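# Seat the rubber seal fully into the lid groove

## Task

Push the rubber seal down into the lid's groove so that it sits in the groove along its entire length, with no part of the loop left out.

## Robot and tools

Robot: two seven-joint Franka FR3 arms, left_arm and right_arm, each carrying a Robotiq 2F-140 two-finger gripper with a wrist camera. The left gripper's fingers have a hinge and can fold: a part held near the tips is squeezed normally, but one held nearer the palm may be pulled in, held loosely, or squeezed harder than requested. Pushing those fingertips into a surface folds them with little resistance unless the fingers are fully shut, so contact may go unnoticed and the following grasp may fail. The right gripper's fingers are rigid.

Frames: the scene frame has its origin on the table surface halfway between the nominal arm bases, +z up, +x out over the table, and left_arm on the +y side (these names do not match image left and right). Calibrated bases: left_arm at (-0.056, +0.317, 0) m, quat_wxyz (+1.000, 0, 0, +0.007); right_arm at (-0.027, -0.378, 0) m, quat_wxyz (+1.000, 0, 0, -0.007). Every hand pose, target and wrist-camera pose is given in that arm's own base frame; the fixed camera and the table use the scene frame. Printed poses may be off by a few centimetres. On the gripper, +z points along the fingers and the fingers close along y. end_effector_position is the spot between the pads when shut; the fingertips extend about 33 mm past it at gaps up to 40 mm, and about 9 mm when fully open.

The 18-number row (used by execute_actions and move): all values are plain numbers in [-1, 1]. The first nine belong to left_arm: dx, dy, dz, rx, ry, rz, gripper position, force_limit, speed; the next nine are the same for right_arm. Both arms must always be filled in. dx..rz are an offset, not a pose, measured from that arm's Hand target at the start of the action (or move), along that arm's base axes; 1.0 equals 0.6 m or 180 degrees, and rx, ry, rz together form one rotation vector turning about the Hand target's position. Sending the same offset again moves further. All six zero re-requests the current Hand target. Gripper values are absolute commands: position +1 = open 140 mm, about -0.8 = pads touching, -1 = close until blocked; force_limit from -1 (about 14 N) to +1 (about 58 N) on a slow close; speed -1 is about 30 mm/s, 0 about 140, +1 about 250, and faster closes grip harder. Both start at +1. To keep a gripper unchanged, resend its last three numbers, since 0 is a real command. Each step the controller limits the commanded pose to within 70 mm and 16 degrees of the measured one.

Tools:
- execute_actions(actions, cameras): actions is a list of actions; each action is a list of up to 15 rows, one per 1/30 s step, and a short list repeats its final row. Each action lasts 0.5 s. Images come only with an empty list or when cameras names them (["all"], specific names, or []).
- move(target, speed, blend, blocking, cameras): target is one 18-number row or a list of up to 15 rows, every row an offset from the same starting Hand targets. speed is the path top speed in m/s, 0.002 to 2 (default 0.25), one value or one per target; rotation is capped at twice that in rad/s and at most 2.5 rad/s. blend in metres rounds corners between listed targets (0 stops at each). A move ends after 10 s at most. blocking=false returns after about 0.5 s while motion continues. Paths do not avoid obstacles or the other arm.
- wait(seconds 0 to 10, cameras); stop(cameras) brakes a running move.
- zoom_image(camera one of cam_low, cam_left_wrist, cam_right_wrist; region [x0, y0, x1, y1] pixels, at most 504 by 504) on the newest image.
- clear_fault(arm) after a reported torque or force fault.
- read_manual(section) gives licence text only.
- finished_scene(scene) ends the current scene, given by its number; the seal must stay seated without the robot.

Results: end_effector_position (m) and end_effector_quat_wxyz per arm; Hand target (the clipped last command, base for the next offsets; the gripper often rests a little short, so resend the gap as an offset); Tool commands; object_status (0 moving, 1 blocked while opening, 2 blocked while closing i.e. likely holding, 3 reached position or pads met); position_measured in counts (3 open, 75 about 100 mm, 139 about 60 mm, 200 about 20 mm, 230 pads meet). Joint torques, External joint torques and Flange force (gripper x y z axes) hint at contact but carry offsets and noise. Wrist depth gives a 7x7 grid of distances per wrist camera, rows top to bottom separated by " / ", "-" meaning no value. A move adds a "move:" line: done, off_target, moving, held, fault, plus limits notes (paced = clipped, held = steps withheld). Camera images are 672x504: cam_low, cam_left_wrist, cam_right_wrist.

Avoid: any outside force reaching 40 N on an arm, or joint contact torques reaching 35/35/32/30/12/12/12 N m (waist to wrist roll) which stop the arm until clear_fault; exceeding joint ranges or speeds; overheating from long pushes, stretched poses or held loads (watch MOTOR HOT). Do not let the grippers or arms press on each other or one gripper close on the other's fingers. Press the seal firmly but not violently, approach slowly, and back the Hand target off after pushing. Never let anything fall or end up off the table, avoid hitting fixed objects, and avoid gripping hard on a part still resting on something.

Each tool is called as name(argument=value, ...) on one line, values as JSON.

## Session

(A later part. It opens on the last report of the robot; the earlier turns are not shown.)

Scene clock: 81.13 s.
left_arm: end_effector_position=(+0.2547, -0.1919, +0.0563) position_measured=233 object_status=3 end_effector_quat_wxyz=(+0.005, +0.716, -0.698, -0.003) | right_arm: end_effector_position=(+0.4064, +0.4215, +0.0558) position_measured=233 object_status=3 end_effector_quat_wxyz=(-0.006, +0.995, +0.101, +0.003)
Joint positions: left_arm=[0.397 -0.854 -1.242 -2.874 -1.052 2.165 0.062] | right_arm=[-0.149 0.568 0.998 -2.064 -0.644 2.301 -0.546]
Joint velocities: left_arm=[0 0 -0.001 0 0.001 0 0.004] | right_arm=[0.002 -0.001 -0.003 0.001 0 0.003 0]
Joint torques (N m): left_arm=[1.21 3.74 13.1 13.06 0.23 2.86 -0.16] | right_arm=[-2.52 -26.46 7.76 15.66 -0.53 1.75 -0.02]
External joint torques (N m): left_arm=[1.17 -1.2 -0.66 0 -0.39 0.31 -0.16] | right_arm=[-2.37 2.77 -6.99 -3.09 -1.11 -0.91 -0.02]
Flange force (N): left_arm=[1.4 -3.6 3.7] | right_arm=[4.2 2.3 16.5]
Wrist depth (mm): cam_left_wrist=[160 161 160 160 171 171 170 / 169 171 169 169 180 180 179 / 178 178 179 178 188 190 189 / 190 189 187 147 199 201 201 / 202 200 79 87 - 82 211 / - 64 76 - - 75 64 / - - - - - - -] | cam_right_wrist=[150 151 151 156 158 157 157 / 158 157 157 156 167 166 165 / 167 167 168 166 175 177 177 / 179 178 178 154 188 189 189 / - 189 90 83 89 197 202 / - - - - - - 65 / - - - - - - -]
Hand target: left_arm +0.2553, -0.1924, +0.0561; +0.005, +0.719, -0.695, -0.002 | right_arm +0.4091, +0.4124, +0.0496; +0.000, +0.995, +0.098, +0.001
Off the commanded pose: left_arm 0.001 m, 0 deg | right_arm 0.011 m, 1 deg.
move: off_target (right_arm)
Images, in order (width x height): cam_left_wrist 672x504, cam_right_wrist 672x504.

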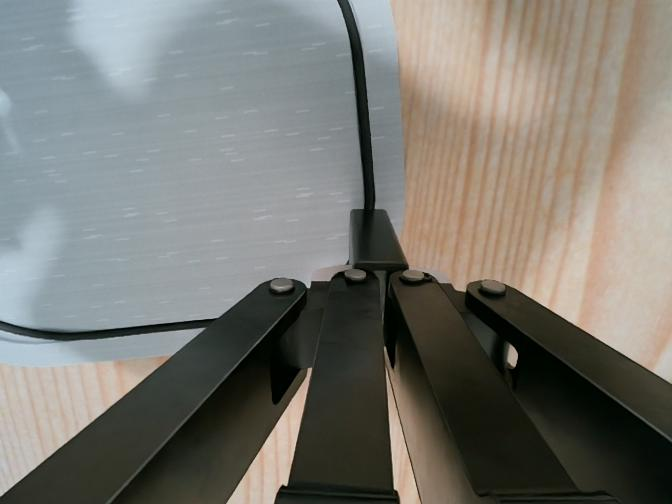

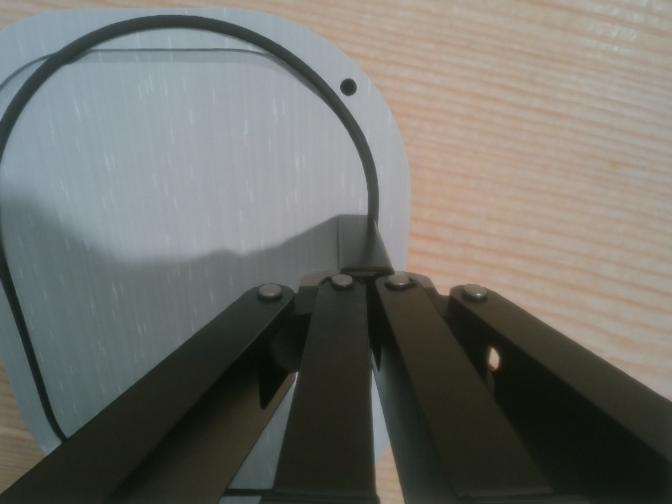

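move(target=[[-0.0017,0,0,0,0,0,-1,-1,0,-0.0045,0.0158,0.0275,0,0,0,-1,-1,0],[-0.0017,0,0,0,0,0,-1,-1,0,-0.0013,-0.0015,0.0275,0,0,0,-1,-1,0],[-0.0017,0,-0.014,0,0,0,-1,-1,0,-0.0013,-0.0015,0.0150,0,0,0,-1,-1,0],[-0.0017,0,-0.0175,0,0,0,-1,-1,0,-0.0013,-0.0015,-0.001,0,0,0,-1,-1,0]], speed=[0.08,0.08,0.06,0.025], blend=[0.001,0.001,0.001,0])

move(target=[0,0,0.0165,0,0,0,-1,-1,0,0,0,0.0275,0,0,0,-1,-1,0], speed=0.08, cameras=["cam_left_wrist","cam_right_wrist"])

zoom_image(camera="cam_left_wrist", region=[260, 0, 500, 280])

zoom_image(camera="cam_right_wrist", region=[240, 0, 480, 280])

Scene clock: 83.23 s.
left_arm: end_effector_position=(+0.2540, -0.1922, +0.0462) position_measured=233 object_status=3 end_effector_quat_wxyz=(+0.004, +0.720, -0.694, -0.003) | right_arm: end_effector_position=(+0.4093, +0.4130, +0.0559) position_measured=233 object_status=3 end_effector_quat_wxyz=(+0.001, +0.995, +0.100, +0.004)
Joint positions: left_arm=[0.415 -0.831 -1.283 -2.877 -1.082 2.199 0.062] | right_arm=[-0.158 0.56 0.998 -2.069 -0.646 2.29 -0.551]
Joint velocities: left_arm=[-0.001 0.001 0 0 0 0.004 0.001] | right_arm=[0 0 0 -0.002 0 0.003 0]
Joint torques (N m): left_arm=[1.1 4.67 12.91 12.27 0.22 2.87 0.32] | right_arm=[0.88 -22.15 8.91 14.34 -0.53 3.75 0.38]
External joint torques (N m): left_arm=[1.19 -0.38 -0.68 -0.33 -0.38 0.32 0.32] | right_arm=[0.94 6.83 -5.68 -4.4 -1.11 1.13 0.38]
Flange force (N): left_arm=[0.3 -5.9 7.1] | right_arm=[7.3 -7.7 29.7]
Wrist depth (mm): cam_left_wrist=[- 151 151 151 160 162 162 / 160 160 159 157 170 170 170 / 169 169 169 168 178 179 180 / 182 179 179 147 189 190 191 / 191 188 79 87 - 81 200 / - 64 76 - - 75 64 / - - - - - - -] | cam_right_wrist=[149 149 150 157 158 158 158 / 156 158 156 158 168 168 168 / 166 166 168 166 178 178 179 / 177 177 178 154 188 190 190 / 189 187 90 83 89 198 205 / - - - - - - 65 / - - - - - - -]
Hand target: left_arm +0.2542, -0.1924, +0.0456; +0.005, +0.719, -0.695, -0.002 | right_arm +0.4083, +0.4115, +0.0490; +0.000, +0.995, +0.098, +0.001
Off the commanded pose: left_arm 0.001 m, 0 deg | right_arm 0.007 m, 1 deg.
move: off_target (right_arm)

Scene clock: 84.23 s.
left_arm: end_effector_position=(+0.2546, -0.1926, +0.0549) position_measured=233 object_status=3 end_effector_quat_wxyz=(+0.006, +0.718, -0.696, -0.001) | right_arm: end_effector_position=(+0.4086, +0.4125, +0.0653) position_measured=233 object_status=3 end_effector_quat_wxyz=(-0.001, +0.995, +0.096, +0.002)
Joint positions: left_arm=[0.396 -0.85 -1.245 -2.877 -1.062 2.173 0.062] | right_arm=[-0.184 0.549 1.026 -2.07 -0.626 2.277 -0.558]
Joint velocities: left_arm=[0.001 -0.001 -0.002 -0.001 0 -0.004 0.001] | right_arm=[0.001 0.002 0.002 0 -0.001 -0.003 -0.003]
Joint torques (N m): left_arm=[0.21 3.08 13.8 13.22 0.91 2.36 -0.22] | right_arm=[-0.66 -28.07 14.91 18.13 1.05 2.27 -0.15]
External joint torques (N m): left_arm=[0.22 -1.79 0.14 0.27 0.29 -0.19 -0.22] | right_arm=[-0.51 0.16 0.39 -1 0.45 -0.38 -0.15]
Flange force (N): left_arm=[-0.2 3.0 -6.5] | right_arm=[-3.9 4.0 -2.8]
Wrist depth (mm): cam_left_wrist=[159 161 160 159 170 169 169 / 168 170 168 168 179 178 178 / 178 178 178 177 187 189 188 / 189 185 188 148 198 199 200 / 201 197 79 87 - 82 209 / - 64 76 - - 75 64 / - - - - - - -] | cam_right_wrist=[156 157 158 166 166 166 166 / 165 165 167 167 177 176 175 / 178 175 175 178 187 187 188 / 190 186 187 154 201 199 200 / - 193 90 83 89 208 216 / - - - - - - 65 / - - - - - - -]
Hand target: left_arm +0.2542, -0.1924, +0.0555; +0.005, +0.719, -0.695, -0.002 | right_arm +0.4083, +0.4115, +0.0655; +0.000, +0.995, +0.098, +0.001
Off the commanded pose: left_arm 0.001 m, 0 deg | right_arm 0.001 m, 0 deg.
move: done
Images, in order (width x height): cam_left_wrist 672x504, cam_right_wrist 672x504.

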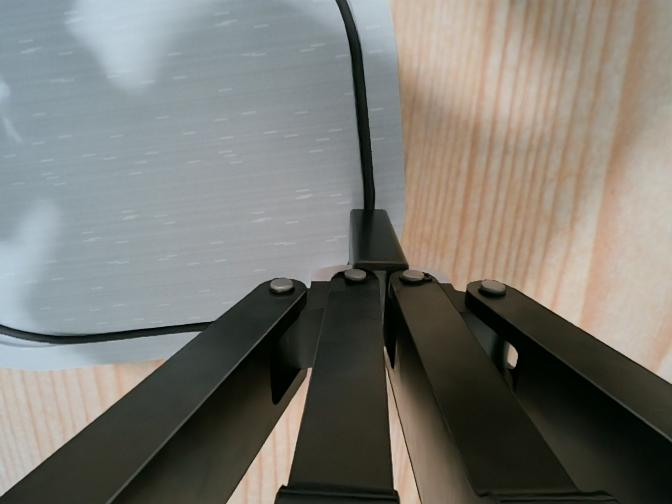

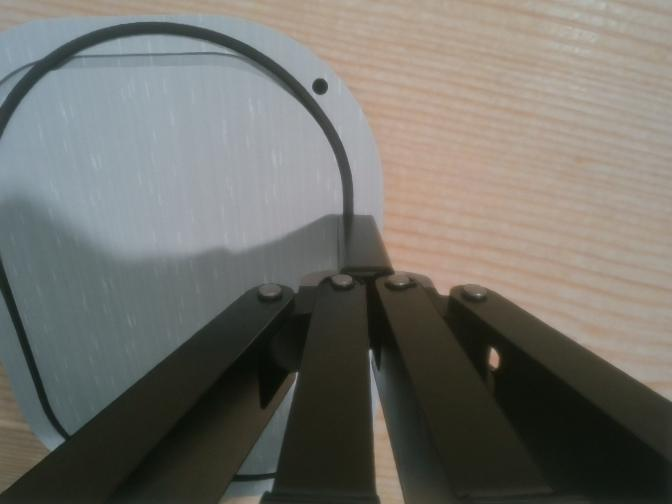

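Scaled by 1.800 from the camera's 672x504 image, which has a finer 960x720 frame.

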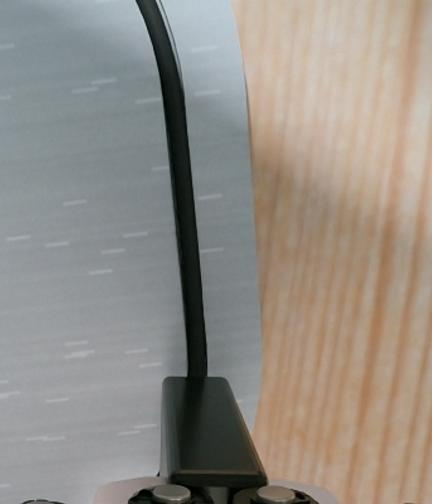

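Scaled by 1.800 from the camera's 672x504 image, which has a finer 960x720 frame.

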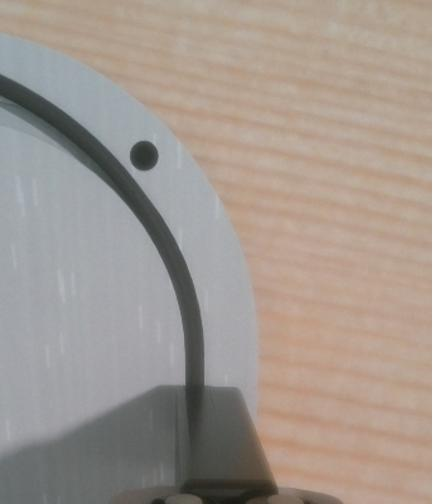

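zoom_image(camera="cam_right_wrist", region=[270, 80, 390, 220])

zoom_image(camera="cam_right_wrist", region=[0, 0, 340, 220])

Scaled by 3.600 from the camera's 672x504 image, which has a finer 960x720 frame.

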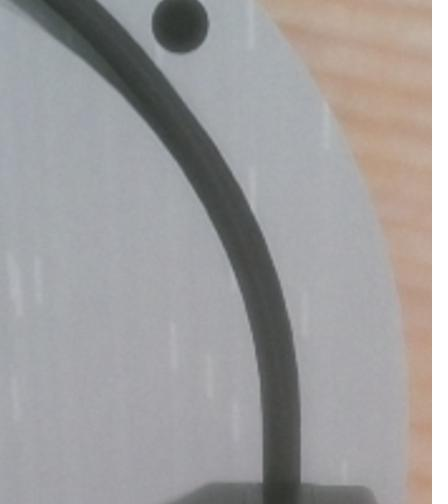

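Scaled by 1.482 from the camera's 672x504 image, which has a finer 960x720 frame.

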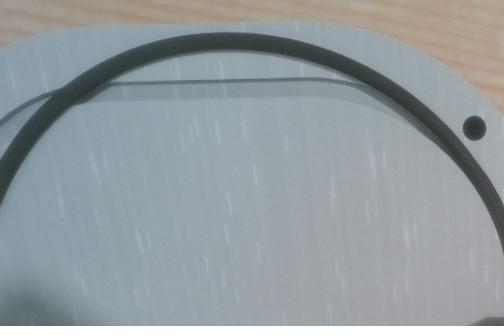

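move(target=[[0.0033,-0.0333,0.005,0,0,0.039,-1,-1,0,0.0312,0.0092,0.005,0,0,0.028,-1,-1,0],[0.0033,-0.0333,-0.0125,0,0,0.039,-1,-1,0,0.0312,0.0092,-0.011,0,0,0.028,-1,-1,0],[0.0033,-0.0333,-0.0167,0,0,0.039,-1,-1,0,0.0312,0.0092,-0.025,0,0,0.028,-1,-1,0]], speed=[0.1,0.06,0.025], blend=[0.0,0.001,0])

move(target=[0,0,0.0165,0,0,0,-1,-1,0,0,0,0.025,0,0,0,-1,-1,0], speed=0.08, cameras=["cam_left_wrist","cam_right_wrist"])

zoom_image(camera="cam_left_wrist", region=[260, 0, 500, 280])

zoom_image(camera="cam_right_wrist", region=[240, 0, 480, 280])

Scene clock: 87.10 s.
left_arm: end_effector_position=(+0.2557, -0.2118, +0.0459) position_measured=233 object_status=3 end_effector_quat_wxyz=(+0.004, +0.760, -0.650, -0.003) | right_arm: end_effector_position=(+0.4279, +0.4179, +0.0565) position_measured=233 object_status=3 end_effector_quat_wxyz=(+0.001, +0.990, +0.143, +0.003)
Joint positions: left_arm=[0.446 -0.858 -1.338 -2.832 -1.113 2.167 -0.078] | right_arm=[-0.154 0.621 1.001 -1.999 -0.685 2.245 -0.64]
Joint velocities: left_arm=[0.001 0.001 0 0 -0.002 0.005 0.002] | right_arm=[0.001 -0.001 -0.001 0.001 -0.001 0.003 0.001]
Joint torques (N m): left_arm=[1.03 5.74 14.21 11.94 0.28 2.91 0.19] | right_arm=[1.07 -25.14 11.03 14.78 -0.27 3.47 0.41]
External joint torques (N m): left_arm=[1.01 -0.63 -0.72 -0.11 -0.34 0.33 0.19] | right_arm=[1.17 5.8 -5.09 -3.78 -0.88 0.84 0.41]
Flange force (N): left_arm=[1.6 -4.9 6.2] | right_arm=[6.1 -6.3 24.0]
Wrist depth (mm): cam_left_wrist=[- 152 151 151 160 161 161 / 160 160 159 159 171 170 170 / 169 169 169 169 177 180 179 / 182 177 179 147 189 191 191 / 191 188 79 87 - 82 200 / - 64 76 - - 75 64 / - - - - - - -] | cam_right_wrist=[154 155 156 157 158 158 158 / 156 157 157 164 167 167 168 / 166 169 167 167 178 178 178 / 177 177 178 155 187 189 189 / 189 187 90 83 89 199 204 / - - - - - - 65 / - - - - - - -]
Hand target: left_arm +0.2562, -0.2124, +0.0455; +0.005, +0.760, -0.650, -0.002 | right_arm +0.4270, +0.4170, +0.0505; +0.000, +0.990, +0.141, +0.001
Off the commanded pose: left_arm 0.001 m, 0 deg | right_arm 0.006 m, 0 deg.
move: off_target (right_arm)

Scene clock: 88.07 s.
left_arm: end_effector_position=(+0.2566, -0.2126, +0.0548) position_measured=233 object_status=3 end_effector_quat_wxyz=(+0.006, +0.759, -0.651, +0.000) | right_arm: end_effector_position=(+0.4273, +0.4180, +0.0651) position_measured=233 object_status=3 end_effector_quat_wxyz=(-0.001, +0.990, +0.140, +0.002)
Joint positions: left_arm=[0.427 -0.873 -1.3 -2.832 -1.094 2.144 -0.08] | right_arm=[-0.173 0.611 1.023 -2 -0.67 2.234 -0.644]
Joint velocities: left_arm=[0 0 0 0 0.001 -0.004 -0.001] | right_arm=[0 0 0 0 0 -0.003 -0.002]
Joint torques (N m): left_arm=[0.31 4.28 15.03 12.78 0.89 2.28 -0.27] | right_arm=[-0.71 -30.28 16.36 17.93 1.13 2.43 -0.12]
External joint torques (N m): left_arm=[0.31 -1.85 0.09 0.23 0.27 -0.29 -0.27] | right_arm=[-0.72 -0.06 0.22 -0.78 0.5 -0.21 -0.12]
Flange force (N): left_arm=[-0.1 2.3 -5.6] | right_arm=[-4.3 3.9 -2.6]
Wrist depth (mm): cam_left_wrist=[160 161 160 160 168 170 170 / 169 170 168 167 177 179 178 / 178 178 178 177 187 189 189 / 189 188 188 147 198 200 200 / 201 197 79 87 - 81 209 / - 64 76 - - 75 64 / - - - - - - -] | cam_right_wrist=[163 162 164 166 166 165 165 / 165 165 165 171 175 175 175 / 177 176 172 177 187 186 186 / 189 187 190 154 200 199 199 / 200 198 90 83 89 207 213 / - - - - - - 65 / - - - - - - -]
Hand target: left_arm +0.2562, -0.2124, +0.0554; +0.005, +0.760, -0.650, -0.002 | right_arm +0.4270, +0.4170, +0.0655; +0.000, +0.990, +0.141, +0.001
Off the commanded pose: left_arm 0.001 m, 0 deg | right_arm 0.001 m, 0 deg.
move: done
Images, in order (width x height): cam_left_wrist 672x504, cam_right_wrist 672x504.

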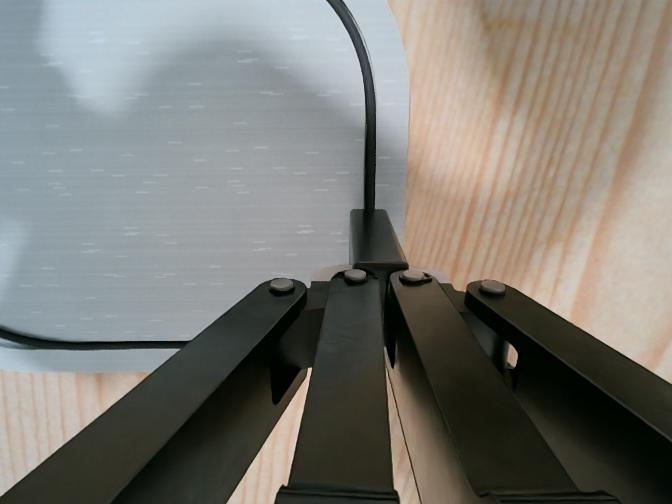

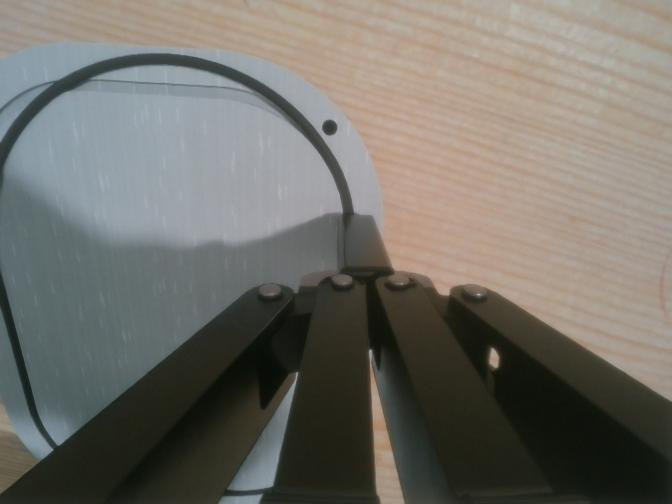

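Scaled by 1.800 from the camera's 672x504 image, which has a finer 960x720 frame.

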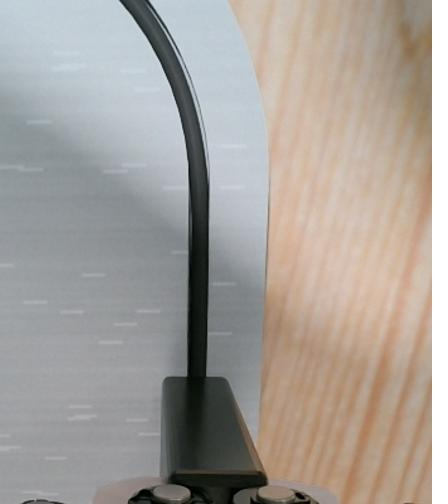

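Scaled by 1.800 from the camera's 672x504 image, which has a finer 960x720 frame.

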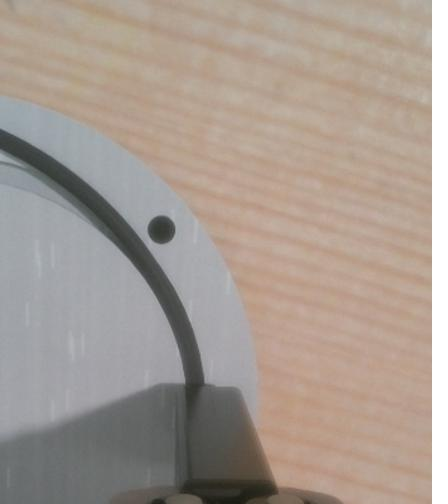

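move(target=[[0.0067,-0.0327,0.005,0,0,0.006,-1,-1,0,0.0303,0.0153,0.005,0,0,0.0556,-1,-1,0],[0.0067,-0.0327,-0.0125,0,0,0.006,-1,-1,0,0.0303,0.0153,-0.011,0,0,0.0556,-1,-1,0],[0.0067,-0.0327,-0.0167,0,0,0.006,-1,-1,0,0.0303,0.0153,-0.025,0,0,0.0556,-1,-1,0]], speed=[0.1,0.06,0.025], blend=[0.0,0.001,0])

move(target=[0,0,0.0165,0,0,0,-1,-1,0,0,0,0.025,0,0,0,-1,-1,0], speed=0.08, cameras=["cam_left_wrist","cam_right_wrist"])

zoom_image(camera="cam_left_wrist", region=[260, 0, 500, 280])

zoom_image(camera="cam_right_wrist", region=[240, 0, 480, 280])

Scene clock: 91.03 s.
left_arm: end_effector_position=(+0.2598, -0.2315, +0.0458) position_measured=233 object_status=3 end_effector_quat_wxyz=(+0.004, +0.767, -0.641, -0.003) | right_arm: end_effector_position=(+0.4461, +0.4270, +0.0570) position_measured=233 object_status=3 end_effector_quat_wxyz=(+0.001, +0.973, +0.229, +0.003)
Joint positions: left_arm=[0.479 -0.861 -1.383 -2.783 -1.122 2.156 -0.127] | right_arm=[-0.151 0.703 1.023 -1.915 -0.747 2.184 -0.801]
Joint velocities: left_arm=[0 0 0.002 0 -0.002 0.004 0.002] | right_arm=[within noise]
Joint torques (N m): left_arm=[1.12 6.76 15.17 11.83 0.24 2.97 0.31] | right_arm=[1.11 -26.81 13.29 14.56 -0.29 3.56 0.3]
External joint torques (N m): left_arm=[1.13 -0.64 -0.73 -0.1 -0.38 0.39 0.31] | right_arm=[1.04 6.13 -5.09 -3.41 -0.94 0.92 0.3]
Flange force (N): left_arm=[1.9 -5.6 7.0] | right_arm=[7.0 -4.5 22.2]
Wrist depth (mm): cam_left_wrist=[- 151 150 151 162 162 162 / 162 160 160 159 168 171 170 / 169 169 168 168 179 180 180 / 179 179 180 147 189 191 191 / 193 188 79 87 - 82 201 / - 64 76 - - 75 64 / - - - - - - -] | cam_right_wrist=[154 155 158 158 157 158 158 / - 158 159 166 168 167 167 / 166 166 168 169 178 177 178 / 178 177 177 155 188 190 190 / 190 187 90 83 89 198 204 / - - - - - - 65 / - - - - - - -]
Hand target: left_arm +0.2602, -0.2320, +0.0453; +0.005, +0.766, -0.643, -0.002 | right_arm +0.4452, +0.4262, +0.0505; +0.000, +0.974, +0.227, +0.000
Off the commanded pose: left_arm 0.001 m, 0 deg | right_arm 0.007 m, 0 deg.
move: off_target (right_arm)

Scene clock: 91.97 s.
left_arm: end_effector_position=(+0.2607, -0.2324, +0.0547) position_measured=233 object_status=3 end_effector_quat_wxyz=(+0.006, +0.765, -0.644, +0.000) | right_arm: end_effector_position=(+0.4453, +0.4271, +0.0649) position_measured=233 object_status=3 end_effector_quat_wxyz=(-0.001, +0.974, +0.226, +0.002)
Joint positions: left_arm=[0.46 -0.87 -1.345 -2.783 -1.102 2.137 -0.127] | right_arm=[-0.166 0.695 1.041 -1.915 -0.734 2.174 -0.803]
Joint velocities: left_arm=[0 -0.001 0.001 -0.001 0 -0.004 0] | right_arm=[0 -0.001 0 0 0.001 -0.005 -0.001]
Joint torques (N m): left_arm=[0.26 5.05 15.93 12.56 0.87 2.35 -0.19] | right_arm=[-0.57 -32.46 18.59 17.35 1.18 2.34 -0.21]
External joint torques (N m): left_arm=[0.21 -1.91 0.06 0.2 0.24 -0.23 -0.19] | right_arm=[-0.51 0.01 0.3 -0.86 0.52 -0.31 -0.21]
Flange force (N): left_arm=[-0.1 2.1 -4.6] | right_arm=[-4.5 2.7 -2.3]
Wrist depth (mm): cam_left_wrist=[160 161 159 161 170 170 169 / 168 168 166 169 177 179 180 / 178 179 178 177 190 190 189 / 189 188 188 147 198 200 200 / 201 197 79 87 - 81 211 / - 64 76 - - 75 64 / - - - - - - -] | cam_right_wrist=[162 163 165 165 165 165 164 / - 164 166 174 174 175 175 / 175 177 174 176 186 185 185 / 188 186 184 137 196 198 198 / 201 198 89 83 89 206 212 / - - - - - - 65 / - - - - - - -]
Hand target: left_arm +0.2602, -0.2320, +0.0552; +0.005, +0.766, -0.643, -0.002 | right_arm +0.4452, +0.4262, +0.0655; +0.000, +0.974, +0.227, +0.000
Off the commanded pose: left_arm 0.001 m, 0 deg | right_arm 0.001 m, 0 deg.
move: done
Images, in order (width x height): cam_left_wrist 672x504, cam_right_wrist 672x504.

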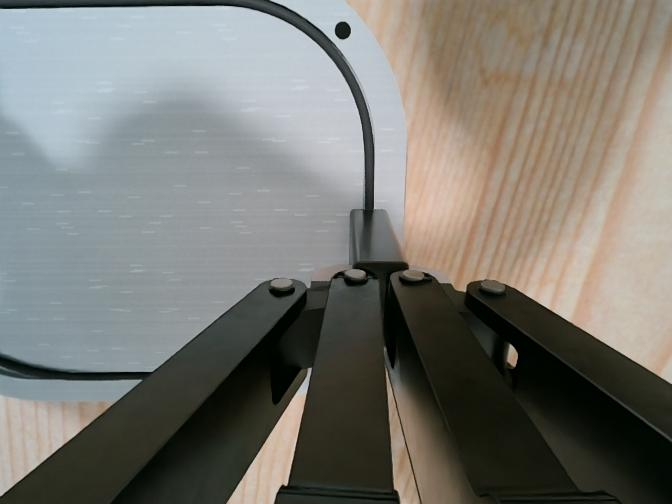

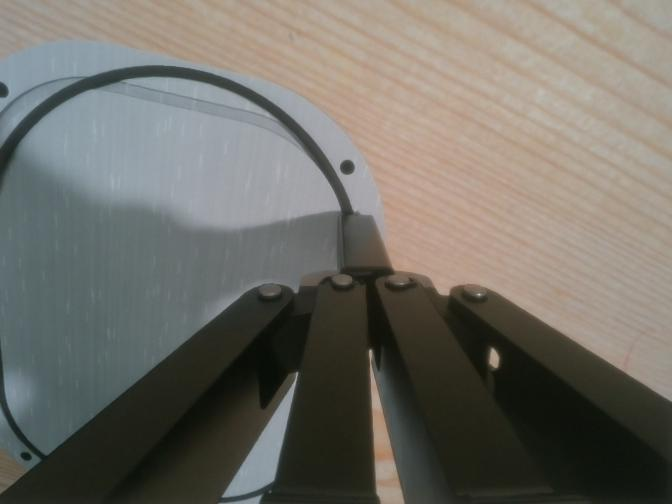

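Scaled by 1.800 from the camera's 672x504 image, which has a finer 960x720 frame.

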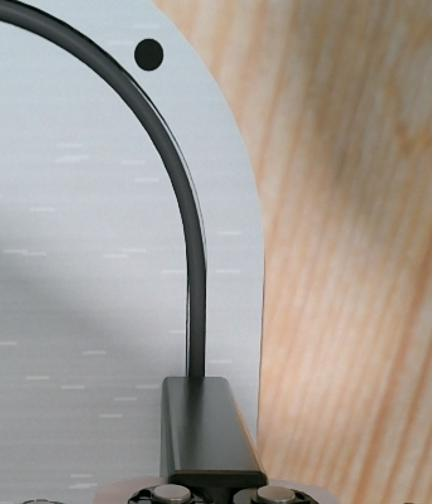

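Scaled by 1.800 from the camera's 672x504 image, which has a finer 960x720 frame.

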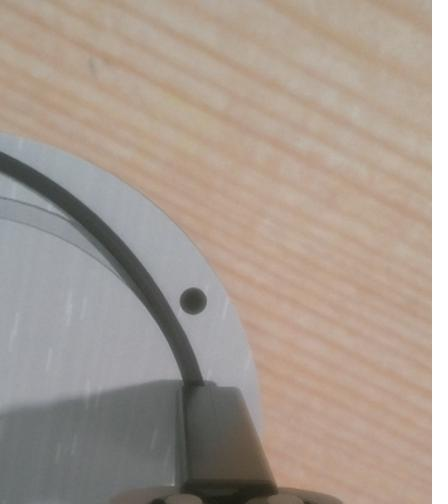

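zoom_image(camera="cam_right_wrist", region=[230, 90, 370, 220])

zoom_image(camera="cam_right_wrist", region=[0, 40, 300, 220])

Scaled by 3.600 from the camera's 672x504 image, which has a finer 960x720 frame.

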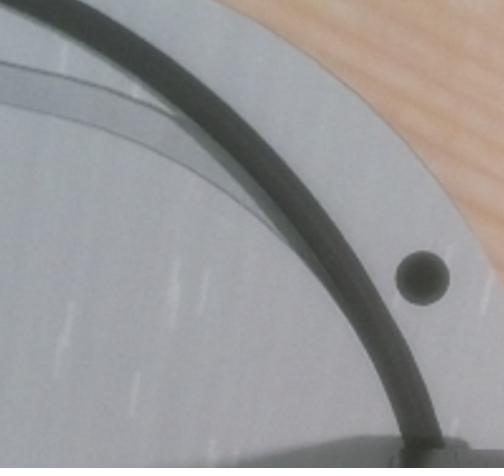

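Scaled by 1.680 from the camera's 672x504 image, which has a finer 960x720 frame.

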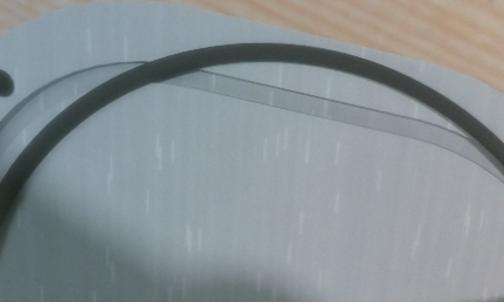

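move(target=[[0.0080,-0.0325,0.005,0,0,0.028,-1,-1,0,0.0238,0.0193,0.005,0,0,0.1,-1,-1,0],[0.0080,-0.0325,-0.0125,0,0,0.028,-1,-1,0,0.0238,0.0193,-0.011,0,0,0.1,-1,-1,0],[0.0080,-0.0325,-0.0167,0,0,0.028,-1,-1,0,0.0238,0.0193,-0.025,0,0,0.1,-1,-1,0]], speed=[0.1,0.06,0.025], blend=[0.0,0.001,0])

move(target=[0,0,0.0165,0,0,0,-1,-1,0,0,0,0.025,0,0,0,-1,-1,0], speed=0.08, cameras=["cam_left_wrist","cam_right_wrist"])

zoom_image(camera="cam_left_wrist", region=[260, 0, 500, 280])

zoom_image(camera="cam_right_wrist", region=[240, 0, 480, 280])

Scene clock: 95.83 s.
left_arm: end_effector_position=(+0.2646, -0.2509, +0.0457) position_measured=233 object_status=3 end_effector_quat_wxyz=(+0.004, +0.795, -0.607, -0.003) | right_arm: end_effector_position=(+0.4600, +0.4389, +0.0574) position_measured=233 object_status=3 end_effector_quat_wxyz=(+0.001, +0.926, +0.378, +0.003)
Joint positions: left_arm=[0.518 -0.872 -1.427 -2.731 -1.134 2.139 -0.237] | right_arm=[-0.157 0.807 1.076 -1.83 -0.836 2.107 -1.083]
Joint velocities: left_arm=[within noise] | right_arm=[0 0.001 0 0 -0.004 0.004 0.002]
Joint torques (N m): left_arm=[1.14 7.9 16.43 11.62 0.24 2.98 0.33] | right_arm=[0.57 -29.22 16.1 13.85 -0.27 3.35 0.24]
External joint torques (N m): left_arm=[1.09 -0.69 -0.58 0.01 -0.39 0.39 0.33] | right_arm=[0.43 5.61 -5.23 -3.15 -0.98 0.67 0.24]
Flange force (N): left_arm=[2.3 -5.1 6.3] | right_arm=[4.6 -1.0 18.9]
Wrist depth (mm): cam_left_wrist=[- 152 153 158 162 161 161 / 160 161 160 158 169 170 171 / 169 169 166 166 178 180 180 / 181 179 179 147 189 192 191 / 191 189 79 87 - 82 201 / - 64 76 - - 75 64 / - - - - - - -] | cam_right_wrist=[151 148 157 158 158 158 157 / 157 157 158 164 167 167 167 / 166 166 169 168 178 178 177 / 178 178 178 155 187 189 190 / 194 187 90 83 89 197 202 / - - - - - - 65 / - - - - - - -]
Hand target: left_arm +0.2650, -0.2515, +0.0452; +0.005, +0.794, -0.608, -0.001 | right_arm +0.4595, +0.4378, +0.0505; +0.000, +0.926, +0.377, +0.000
Off the commanded pose: left_arm 0.001 m, 0 deg | right_arm 0.007 m, 0 deg.
move: off_target (right_arm)

Scene clock: 96.73 s.
left_arm: end_effector_position=(+0.2655, -0.2520, +0.0546) position_measured=233 object_status=3 end_effector_quat_wxyz=(+0.006, +0.793, -0.609, +0.000) | right_arm: end_effector_position=(+0.4592, +0.4388, +0.0647) position_measured=233 object_status=3 end_effector_quat_wxyz=(-0.001, +0.927, +0.376, +0.001)
Joint positions: left_arm=[0.499 -0.877 -1.391 -2.731 -1.116 2.123 -0.237] | right_arm=[-0.168 0.801 1.091 -1.83 -0.826 2.096 -1.085]
Joint velocities: left_arm=[0.001 0.001 0.001 0.001 0.002 -0.005 0.003] | right_arm=[-0.001 0.001 0 0.002 0.001 -0.005 -0.003]
Joint torques (N m): left_arm=[0.32 6.13 17.02 12.35 0.87 2.33 -0.22] | right_arm=[-0.6 -34.23 21.46 16.29 1.23 2.45 -0.23]
External joint torques (N m): left_arm=[0.33 -2.03 0.08 0.09 0.24 -0.26 -0.22] | right_arm=[-0.72 0.2 0.15 -0.83 0.51 -0.23 -0.23]
Flange force (N): left_arm=[0.0 1.5 -3.9] | right_arm=[-5.1 1.5 -1.6]
Wrist depth (mm): cam_left_wrist=[- 161 159 167 170 170 170 / - 170 168 168 179 178 179 / 180 177 178 178 187 189 189 / 188 188 191 130 198 202 201 / 200 198 79 87 - 81 210 / - 64 76 - - 75 64 / - - - - - - -] | cam_right_wrist=[156 155 164 164 165 163 163 / - 164 164 171 174 174 172 / 174 175 174 176 185 185 184 / 189 184 185 136 195 196 196 / 199 197 90 83 89 97 210 / - - - - - - 65 / - - - - - - -]
Hand target: left_arm +0.2650, -0.2515, +0.0551; +0.005, +0.794, -0.608, -0.001 | right_arm +0.4595, +0.4378, +0.0655; +0.000, +0.926, +0.377, +0.000
Off the commanded pose: left_arm 0.001 m, 0 deg | right_arm 0.001 m, 0 deg.
move: done
Images, in order (width x height): cam_left_wrist 672x504, cam_right_wrist 672x504.

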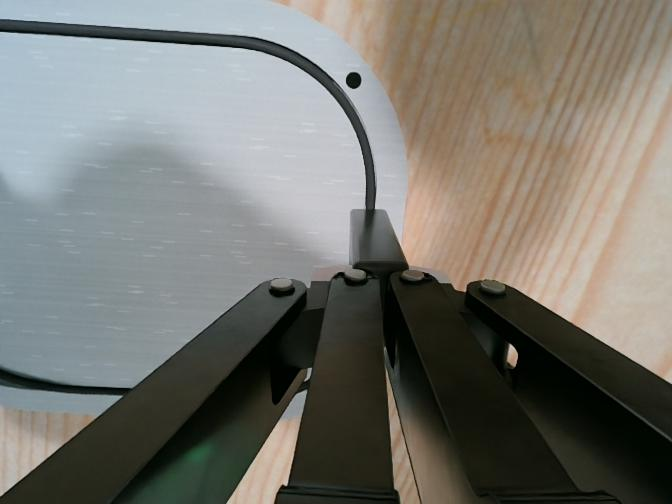

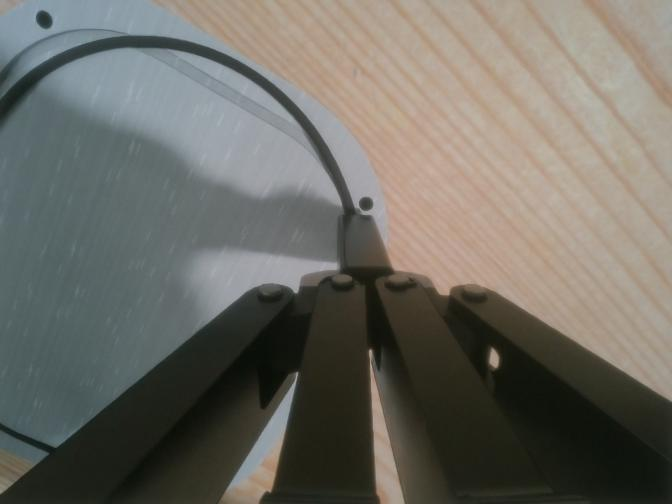

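Scaled by 1.800 from the camera's 672x504 image, which has a finer 960x720 frame.

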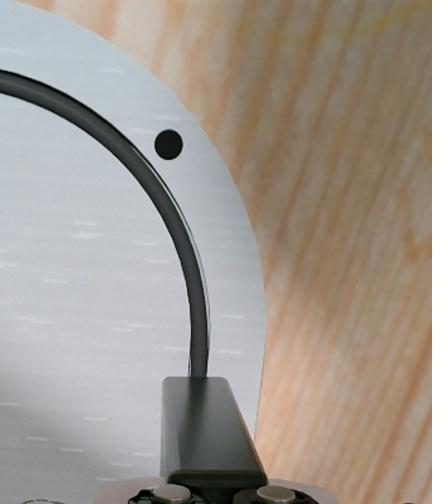

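Scaled by 1.800 from the camera's 672x504 image, which has a finer 960x720 frame.

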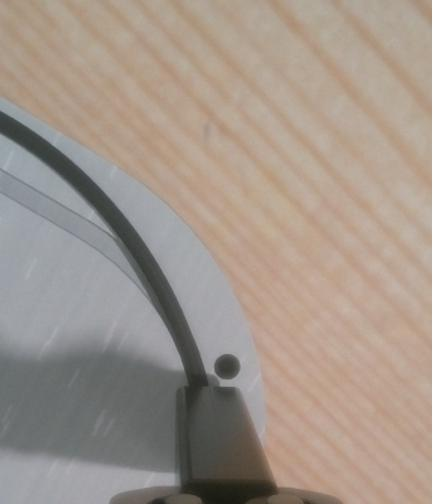

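move(target=[[0.0107,-0.0317,0.005,0,0,0.056,-1,-1,0,0.0183,0.0265,0.005,0,0,0.094,-1,-1,0],[0.0107,-0.0317,-0.0125,0,0,0.056,-1,-1,0,0.0183,0.0265,-0.011,0,0,0.094,-1,-1,0],[0.0107,-0.0317,-0.0167,0,0,0.056,-1,-1,0,0.0183,0.0265,-0.0267,0,0,0.094,-1,-1,0]], speed=[0.1,0.06,0.025], blend=[0.0,0.001,0])

move(target=[0,0,0.0165,0,0,0,-1,-1,0,0,0,0.0267,0,0,0,-1,-1,0], speed=0.08, cameras=["cam_left_wrist","cam_right_wrist"])

zoom_image(camera="cam_left_wrist", region=[260, 0, 500, 280])

zoom_image(camera="cam_right_wrist", region=[240, 0, 480, 280])

Scene clock: 100.17 s.
left_arm: end_effector_position=(+0.2710, -0.2699, +0.0456) position_measured=233 object_status=3 end_effector_quat_wxyz=(+0.004, +0.844, -0.536, -0.002) | right_arm: end_effector_position=(+0.4707, +0.4557, +0.0579) position_measured=233 object_status=3 end_effector_quat_wxyz=(+0.000, +0.861, +0.509, +0.003)
Joint positions: left_arm=[0.566 -0.907 -1.472 -2.675 -1.16 2.104 -0.421] | right_arm=[-0.136 0.903 1.118 -1.739 -0.911 2.033 -1.354]
Joint velocities: left_arm=[within noise] | right_arm=[0.001 0.002 -0.001 0 -0.002 0.004 0.002]
Joint torques (N m): left_arm=[1.3 9.19 17.88 11.17 0.29 2.92 0.21] | right_arm=[0.63 -30.61 17.38 13.18 -0.5 3.37 0.1]
External joint torques (N m): left_arm=[1.21 -1.11 -0.64 0 -0.37 0.3 0.21] | right_arm=[0.78 6.05 -5.88 -2.73 -1.26 0.71 0.1]
Flange force (N): left_arm=[3.5 -4.4 5.9] | right_arm=[7.0 0.7 19.4]
Wrist depth (mm): cam_left_wrist=[- 152 152 160 162 162 162 / 160 160 160 160 171 171 170 / 169 170 169 169 178 180 180 / 182 179 179 147 189 192 191 / 192 189 79 87 - 82 201 / - 64 76 - - 75 64 / - - - - - - -] | cam_right_wrist=[- 149 151 159 159 159 158 / 158 157 159 164 168 167 167 / 167 167 169 167 177 178 177 / 179 178 178 137 187 190 188 / 192 189 90 83 89 196 202 / - - - - - - 65 / - - - - - - -]
Hand target: left_arm +0.2715, -0.2705, +0.0451; +0.005, +0.844, -0.536, -0.001 | right_arm +0.4705, +0.4537, +0.0495; -0.001, +0.861, +0.509, +0.000
Off the commanded pose: left_arm 0.001 m, 0 deg | right_arm 0.009 m, 0 deg.
move: off_target (right_arm)

Scene clock: 101.07 s.
left_arm: end_effector_position=(+0.2719, -0.2710, +0.0545) position_measured=233 object_status=3 end_effector_quat_wxyz=(+0.007, +0.843, -0.538, +0.000) | right_arm: end_effector_position=(+0.4701, +0.4548, +0.0646) position_measured=233 object_status=3 end_effector_quat_wxyz=(-0.001, +0.861, +0.508, +0.002)
Joint positions: left_arm=[0.549 -0.909 -1.438 -2.675 -1.143 2.089 -0.422] | right_arm=[-0.145 0.897 1.131 -1.739 -0.902 2.022 -1.357]
Joint velocities: left_arm=[0 0 0.001 -0.001 0.003 -0.004 -0.001] | right_arm=[-0.002 0 0 -0.001 -0.001 -0.005 -0.003]
Joint torques (N m): left_arm=[0.26 7.72 18.62 11.92 0.93 2.41 -0.24] | right_arm=[0.01 -36.21 23.76 15.24 1.31 2.44 -0.08]
External joint torques (N m): left_arm=[0.2 -2.13 0.15 0.2 0.27 -0.21 -0.24] | right_arm=[0.07 0.18 0.43 -0.75 0.54 -0.22 -0.08]
Flange force (N): left_arm=[0.1 1.5 -3.5] | right_arm=[-2.9 -0.9 -1.2]
Wrist depth (mm): cam_left_wrist=[160 162 163 168 171 170 171 / 168 170 168 170 179 180 179 / 178 178 178 177 187 189 190 / 188 188 186 147 199 200 201 / 200 202 79 87 - 81 211 / - 64 76 - - 75 64 / - - - - - - -] | cam_right_wrist=[155 155 158 165 165 164 163 / 164 166 165 171 175 173 173 / 175 174 174 174 184 184 183 / 189 186 186 136 194 196 195 / 199 195 90 83 89 96 210 / - - - - - - 65 / - - - - - - -]
Hand target: left_arm +0.2715, -0.2705, +0.0550; +0.005, +0.844, -0.536, -0.001 | right_arm +0.4705, +0.4537, +0.0655; -0.001, +0.861, +0.509, +0.000
Off the commanded pose: left_arm 0.001 m, 0 deg | right_arm 0.001 m, 0 deg.
move: done
Images, in order (width x height): cam_left_wrist 672x504, cam_right_wrist 672x504.

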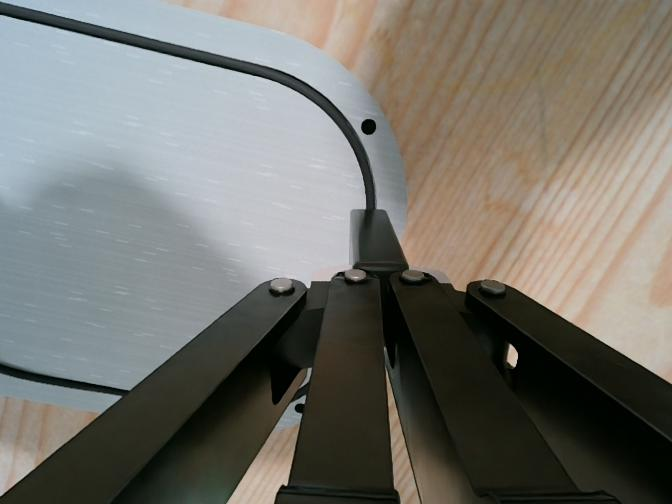

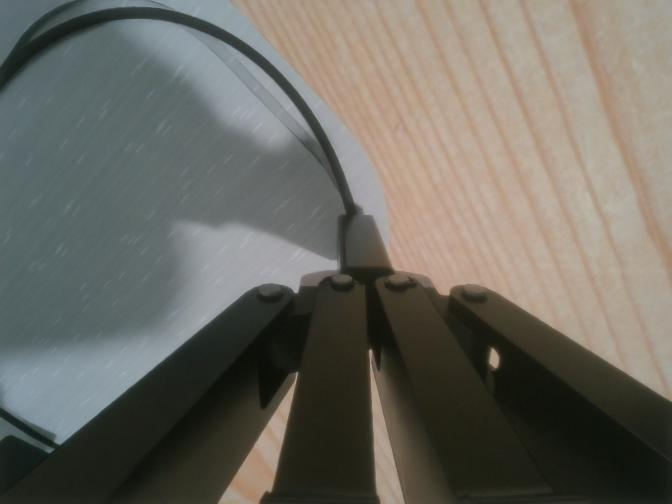

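Scaled by 1.800 from the camera's 672x504 image, which has a finer 960x720 frame.

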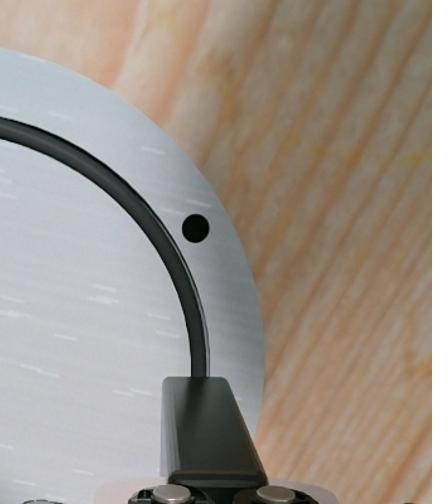

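Scaled by 1.800 from the camera's 672x504 image, which has a finer 960x720 frame.

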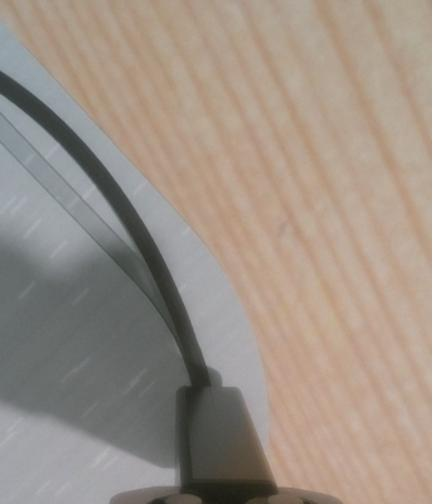

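zoom_image(camera="cam_right_wrist", region=[240, 80, 380, 230])

Scaled by 3.360 from the camera's 672x504 image, which has a finer 960x720 frame.

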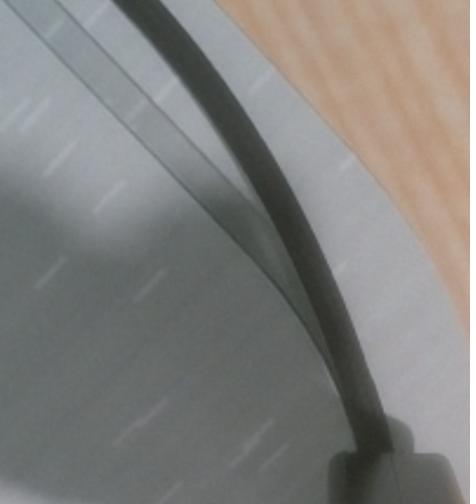

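move(target=[[0.0158,-0.0293,0.005,0,0,0.072,-1,-1,0,0.0115,0.0317,0.005,0,0,0.089,-1,-1,0],[0.0158,-0.0293,-0.0125,0,0,0.072,-1,-1,0,0.0115,0.0317,-0.011,0,0,0.089,-1,-1,0],[0.0158,-0.0293,-0.0167,0,0,0.072,-1,-1,0,0.0115,0.0317,-0.0267,0,0,0.089,-1,-1,0]], speed=[0.1,0.06,0.025], blend=[0.0,0.001,0])

move(target=[0,0,0.0165,0,0,0,-1,-1,0,0,0,0.0267,0,0,0,-1,-1,0], speed=0.08, cameras=["cam_left_wrist","cam_right_wrist"])

zoom_image(camera="cam_left_wrist", region=[260, 0, 500, 280])

zoom_image(camera="cam_right_wrist", region=[240, 80, 380, 230])

Scene clock: 134.53 s.
left_arm: end_effector_position=(+0.2802, -0.2877, +0.0454) position_measured=233 object_status=3 end_effector_quat_wxyz=(+0.005, +0.899, -0.438, -0.002) | right_arm: end_effector_position=(+0.4771, +0.4752, +0.0583) position_measured=233 object_status=3 end_effector_quat_wxyz=(-0.001, +0.782, +0.624, +0.003)
Joint positions: left_arm=[0.622 -0.954 -1.512 -2.614 -1.19 2.06 -0.646] | right_arm=[-0.096 0.984 1.15 -1.649 -0.968 1.968 -1.616]
Joint velocities: left_arm=[0 -0.001 -0.001 0 -0.002 0.003 0.002] | right_arm=[0 -0.001 0 0.002 -0.001 0.005 0]
Joint torques (N m): left_arm=[1.16 10.55 19.42 10.64 0.32 2.98 0.11] | right_arm=[0.18 -32.82 18.92 12.81 -0.62 3.31 0]
External joint torques (N m): left_arm=[1.11 -1.63 -0.7 0.01 -0.37 0.35 0.1] | right_arm=[0.21 5.77 -5.83 -1.93 -1.43 0.67 0]
Flange force (N): left_arm=[4.1 -2.7 5.5] | right_arm=[5.9 3.3 17.4]
Wrist depth (mm): cam_left_wrist=[- 153 153 162 162 162 162 / 160 160 159 162 171 171 171 / 169 169 169 169 178 181 180 / 182 179 179 147 190 192 192 / 191 189 79 87 - 81 202 / - 64 75 - - 75 64 / - - - - - - -] | cam_right_wrist=[150 149 148 158 159 159 158 / 158 158 157 162 169 168 167 / 168 168 168 168 179 177 177 / 179 176 180 122 187 189 188 / 192 - 89 83 89 197 202 / - - - - - - 65 / - - - - - - -]
Hand target: left_arm +0.2809, -0.2881, +0.0450; +0.005, +0.899, -0.437, +0.000 | right_arm +0.4774, +0.4727, +0.0495; -0.001, +0.782, +0.624, +0.000
Off the commanded pose: left_arm 0.001 m, 0 deg | right_arm 0.009 m, 0 deg.
move: off_target (right_arm)

Scene clock: 135.43 s.
left_arm: end_effector_position=(+0.2815, -0.2886, +0.0544) position_measured=233 object_status=3 end_effector_quat_wxyz=(+0.007, +0.898, -0.439, +0.001) | right_arm: end_effector_position=(+0.4769, +0.4738, +0.0646) position_measured=233 object_status=3 end_effector_quat_wxyz=(-0.001, +0.782, +0.623, +0.001)
Joint positions: left_arm=[0.608 -0.954 -1.481 -2.614 -1.174 2.048 -0.648] | right_arm=[-0.103 0.978 1.161 -1.649 -0.961 1.957 -1.619]
Joint velocities: left_arm=[0 0 0.001 0 0.002 -0.004 -0.003] | right_arm=[-0.001 0.001 0.002 0.001 -0.001 -0.005 -0.003]
Joint torques (N m): left_arm=[0.28 9.66 20.29 11.31 0.89 2.46 -0.22] | right_arm=[-0.63 -38.27 25.28 14.23 1.33 2.39 -0.12]
External joint torques (N m): left_arm=[0.31 -2.06 0.26 0.17 0.21 -0.17 -0.22] | right_arm=[-0.66 0.06 0.49 -0.58 0.51 -0.26 -0.12]
Flange force (N): left_arm=[0.4 0.8 -2.4] | right_arm=[-4.6 -1.5 -1.7]
Wrist depth (mm): cam_left_wrist=[160 161 163 170 171 171 170 / 167 171 169 172 180 179 180 / 178 179 178 179 189 190 190 / 188 188 188 147 200 202 201 / 201 197 79 87 - 82 211 / - 64 76 - - 75 64 / - - - - - - -] | cam_right_wrist=[156 155 154 163 165 164 163 / 165 164 164 167 175 173 172 / 175 174 173 173 184 184 183 / 188 186 185 110 194 195 195 / 198 - 90 83 89 97 209 / - - - - - - 65 / - - - - - - -]
Hand target: left_arm +0.2809, -0.2881, +0.0549; +0.005, +0.899, -0.437, +0.000 | right_arm +0.4774, +0.4727, +0.0655; -0.001, +0.782, +0.624, +0.000
Off the commanded pose: left_arm 0.001 m, 0 deg | right_arm 0.002 m, 0 deg.
move: done
Images, in order (width x height): cam_left_wrist 672x504, cam_right_wrist 672x504.

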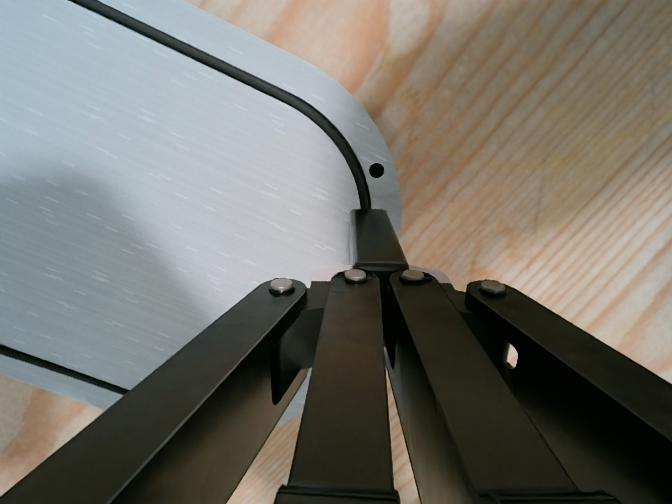

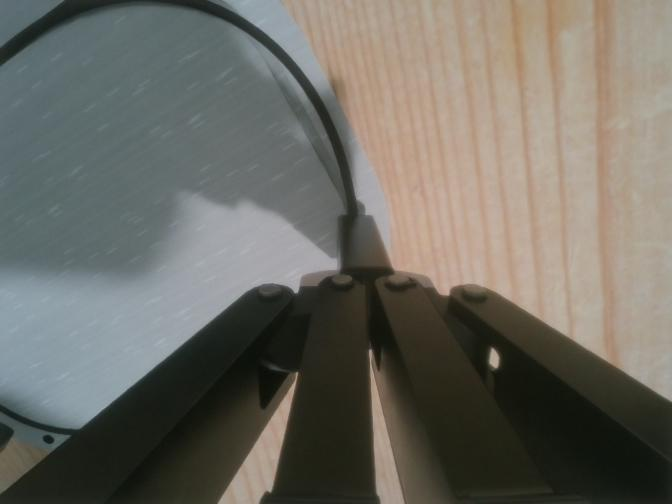

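Scaled by 1.800 from the camera's 672x504 image, which has a finer 960x720 frame.

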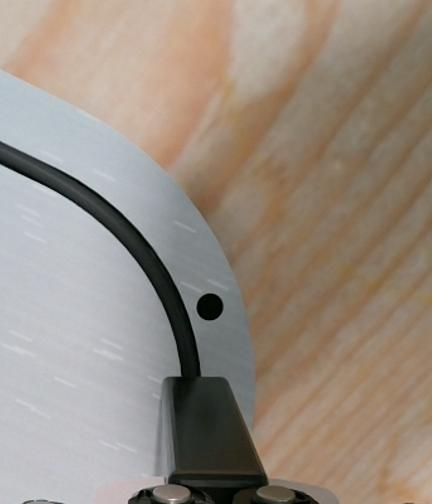

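Scaled by 3.360 from the camera's 672x504 image, which has a finer 960x720 frame.

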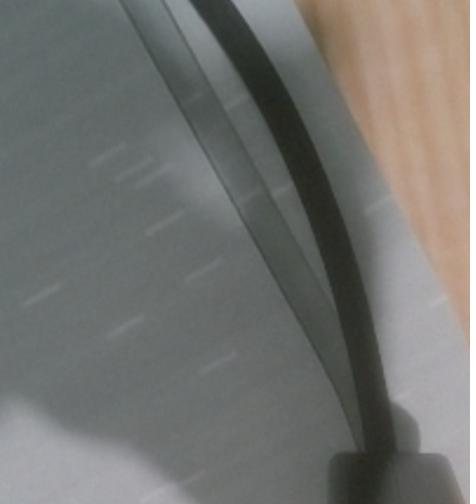

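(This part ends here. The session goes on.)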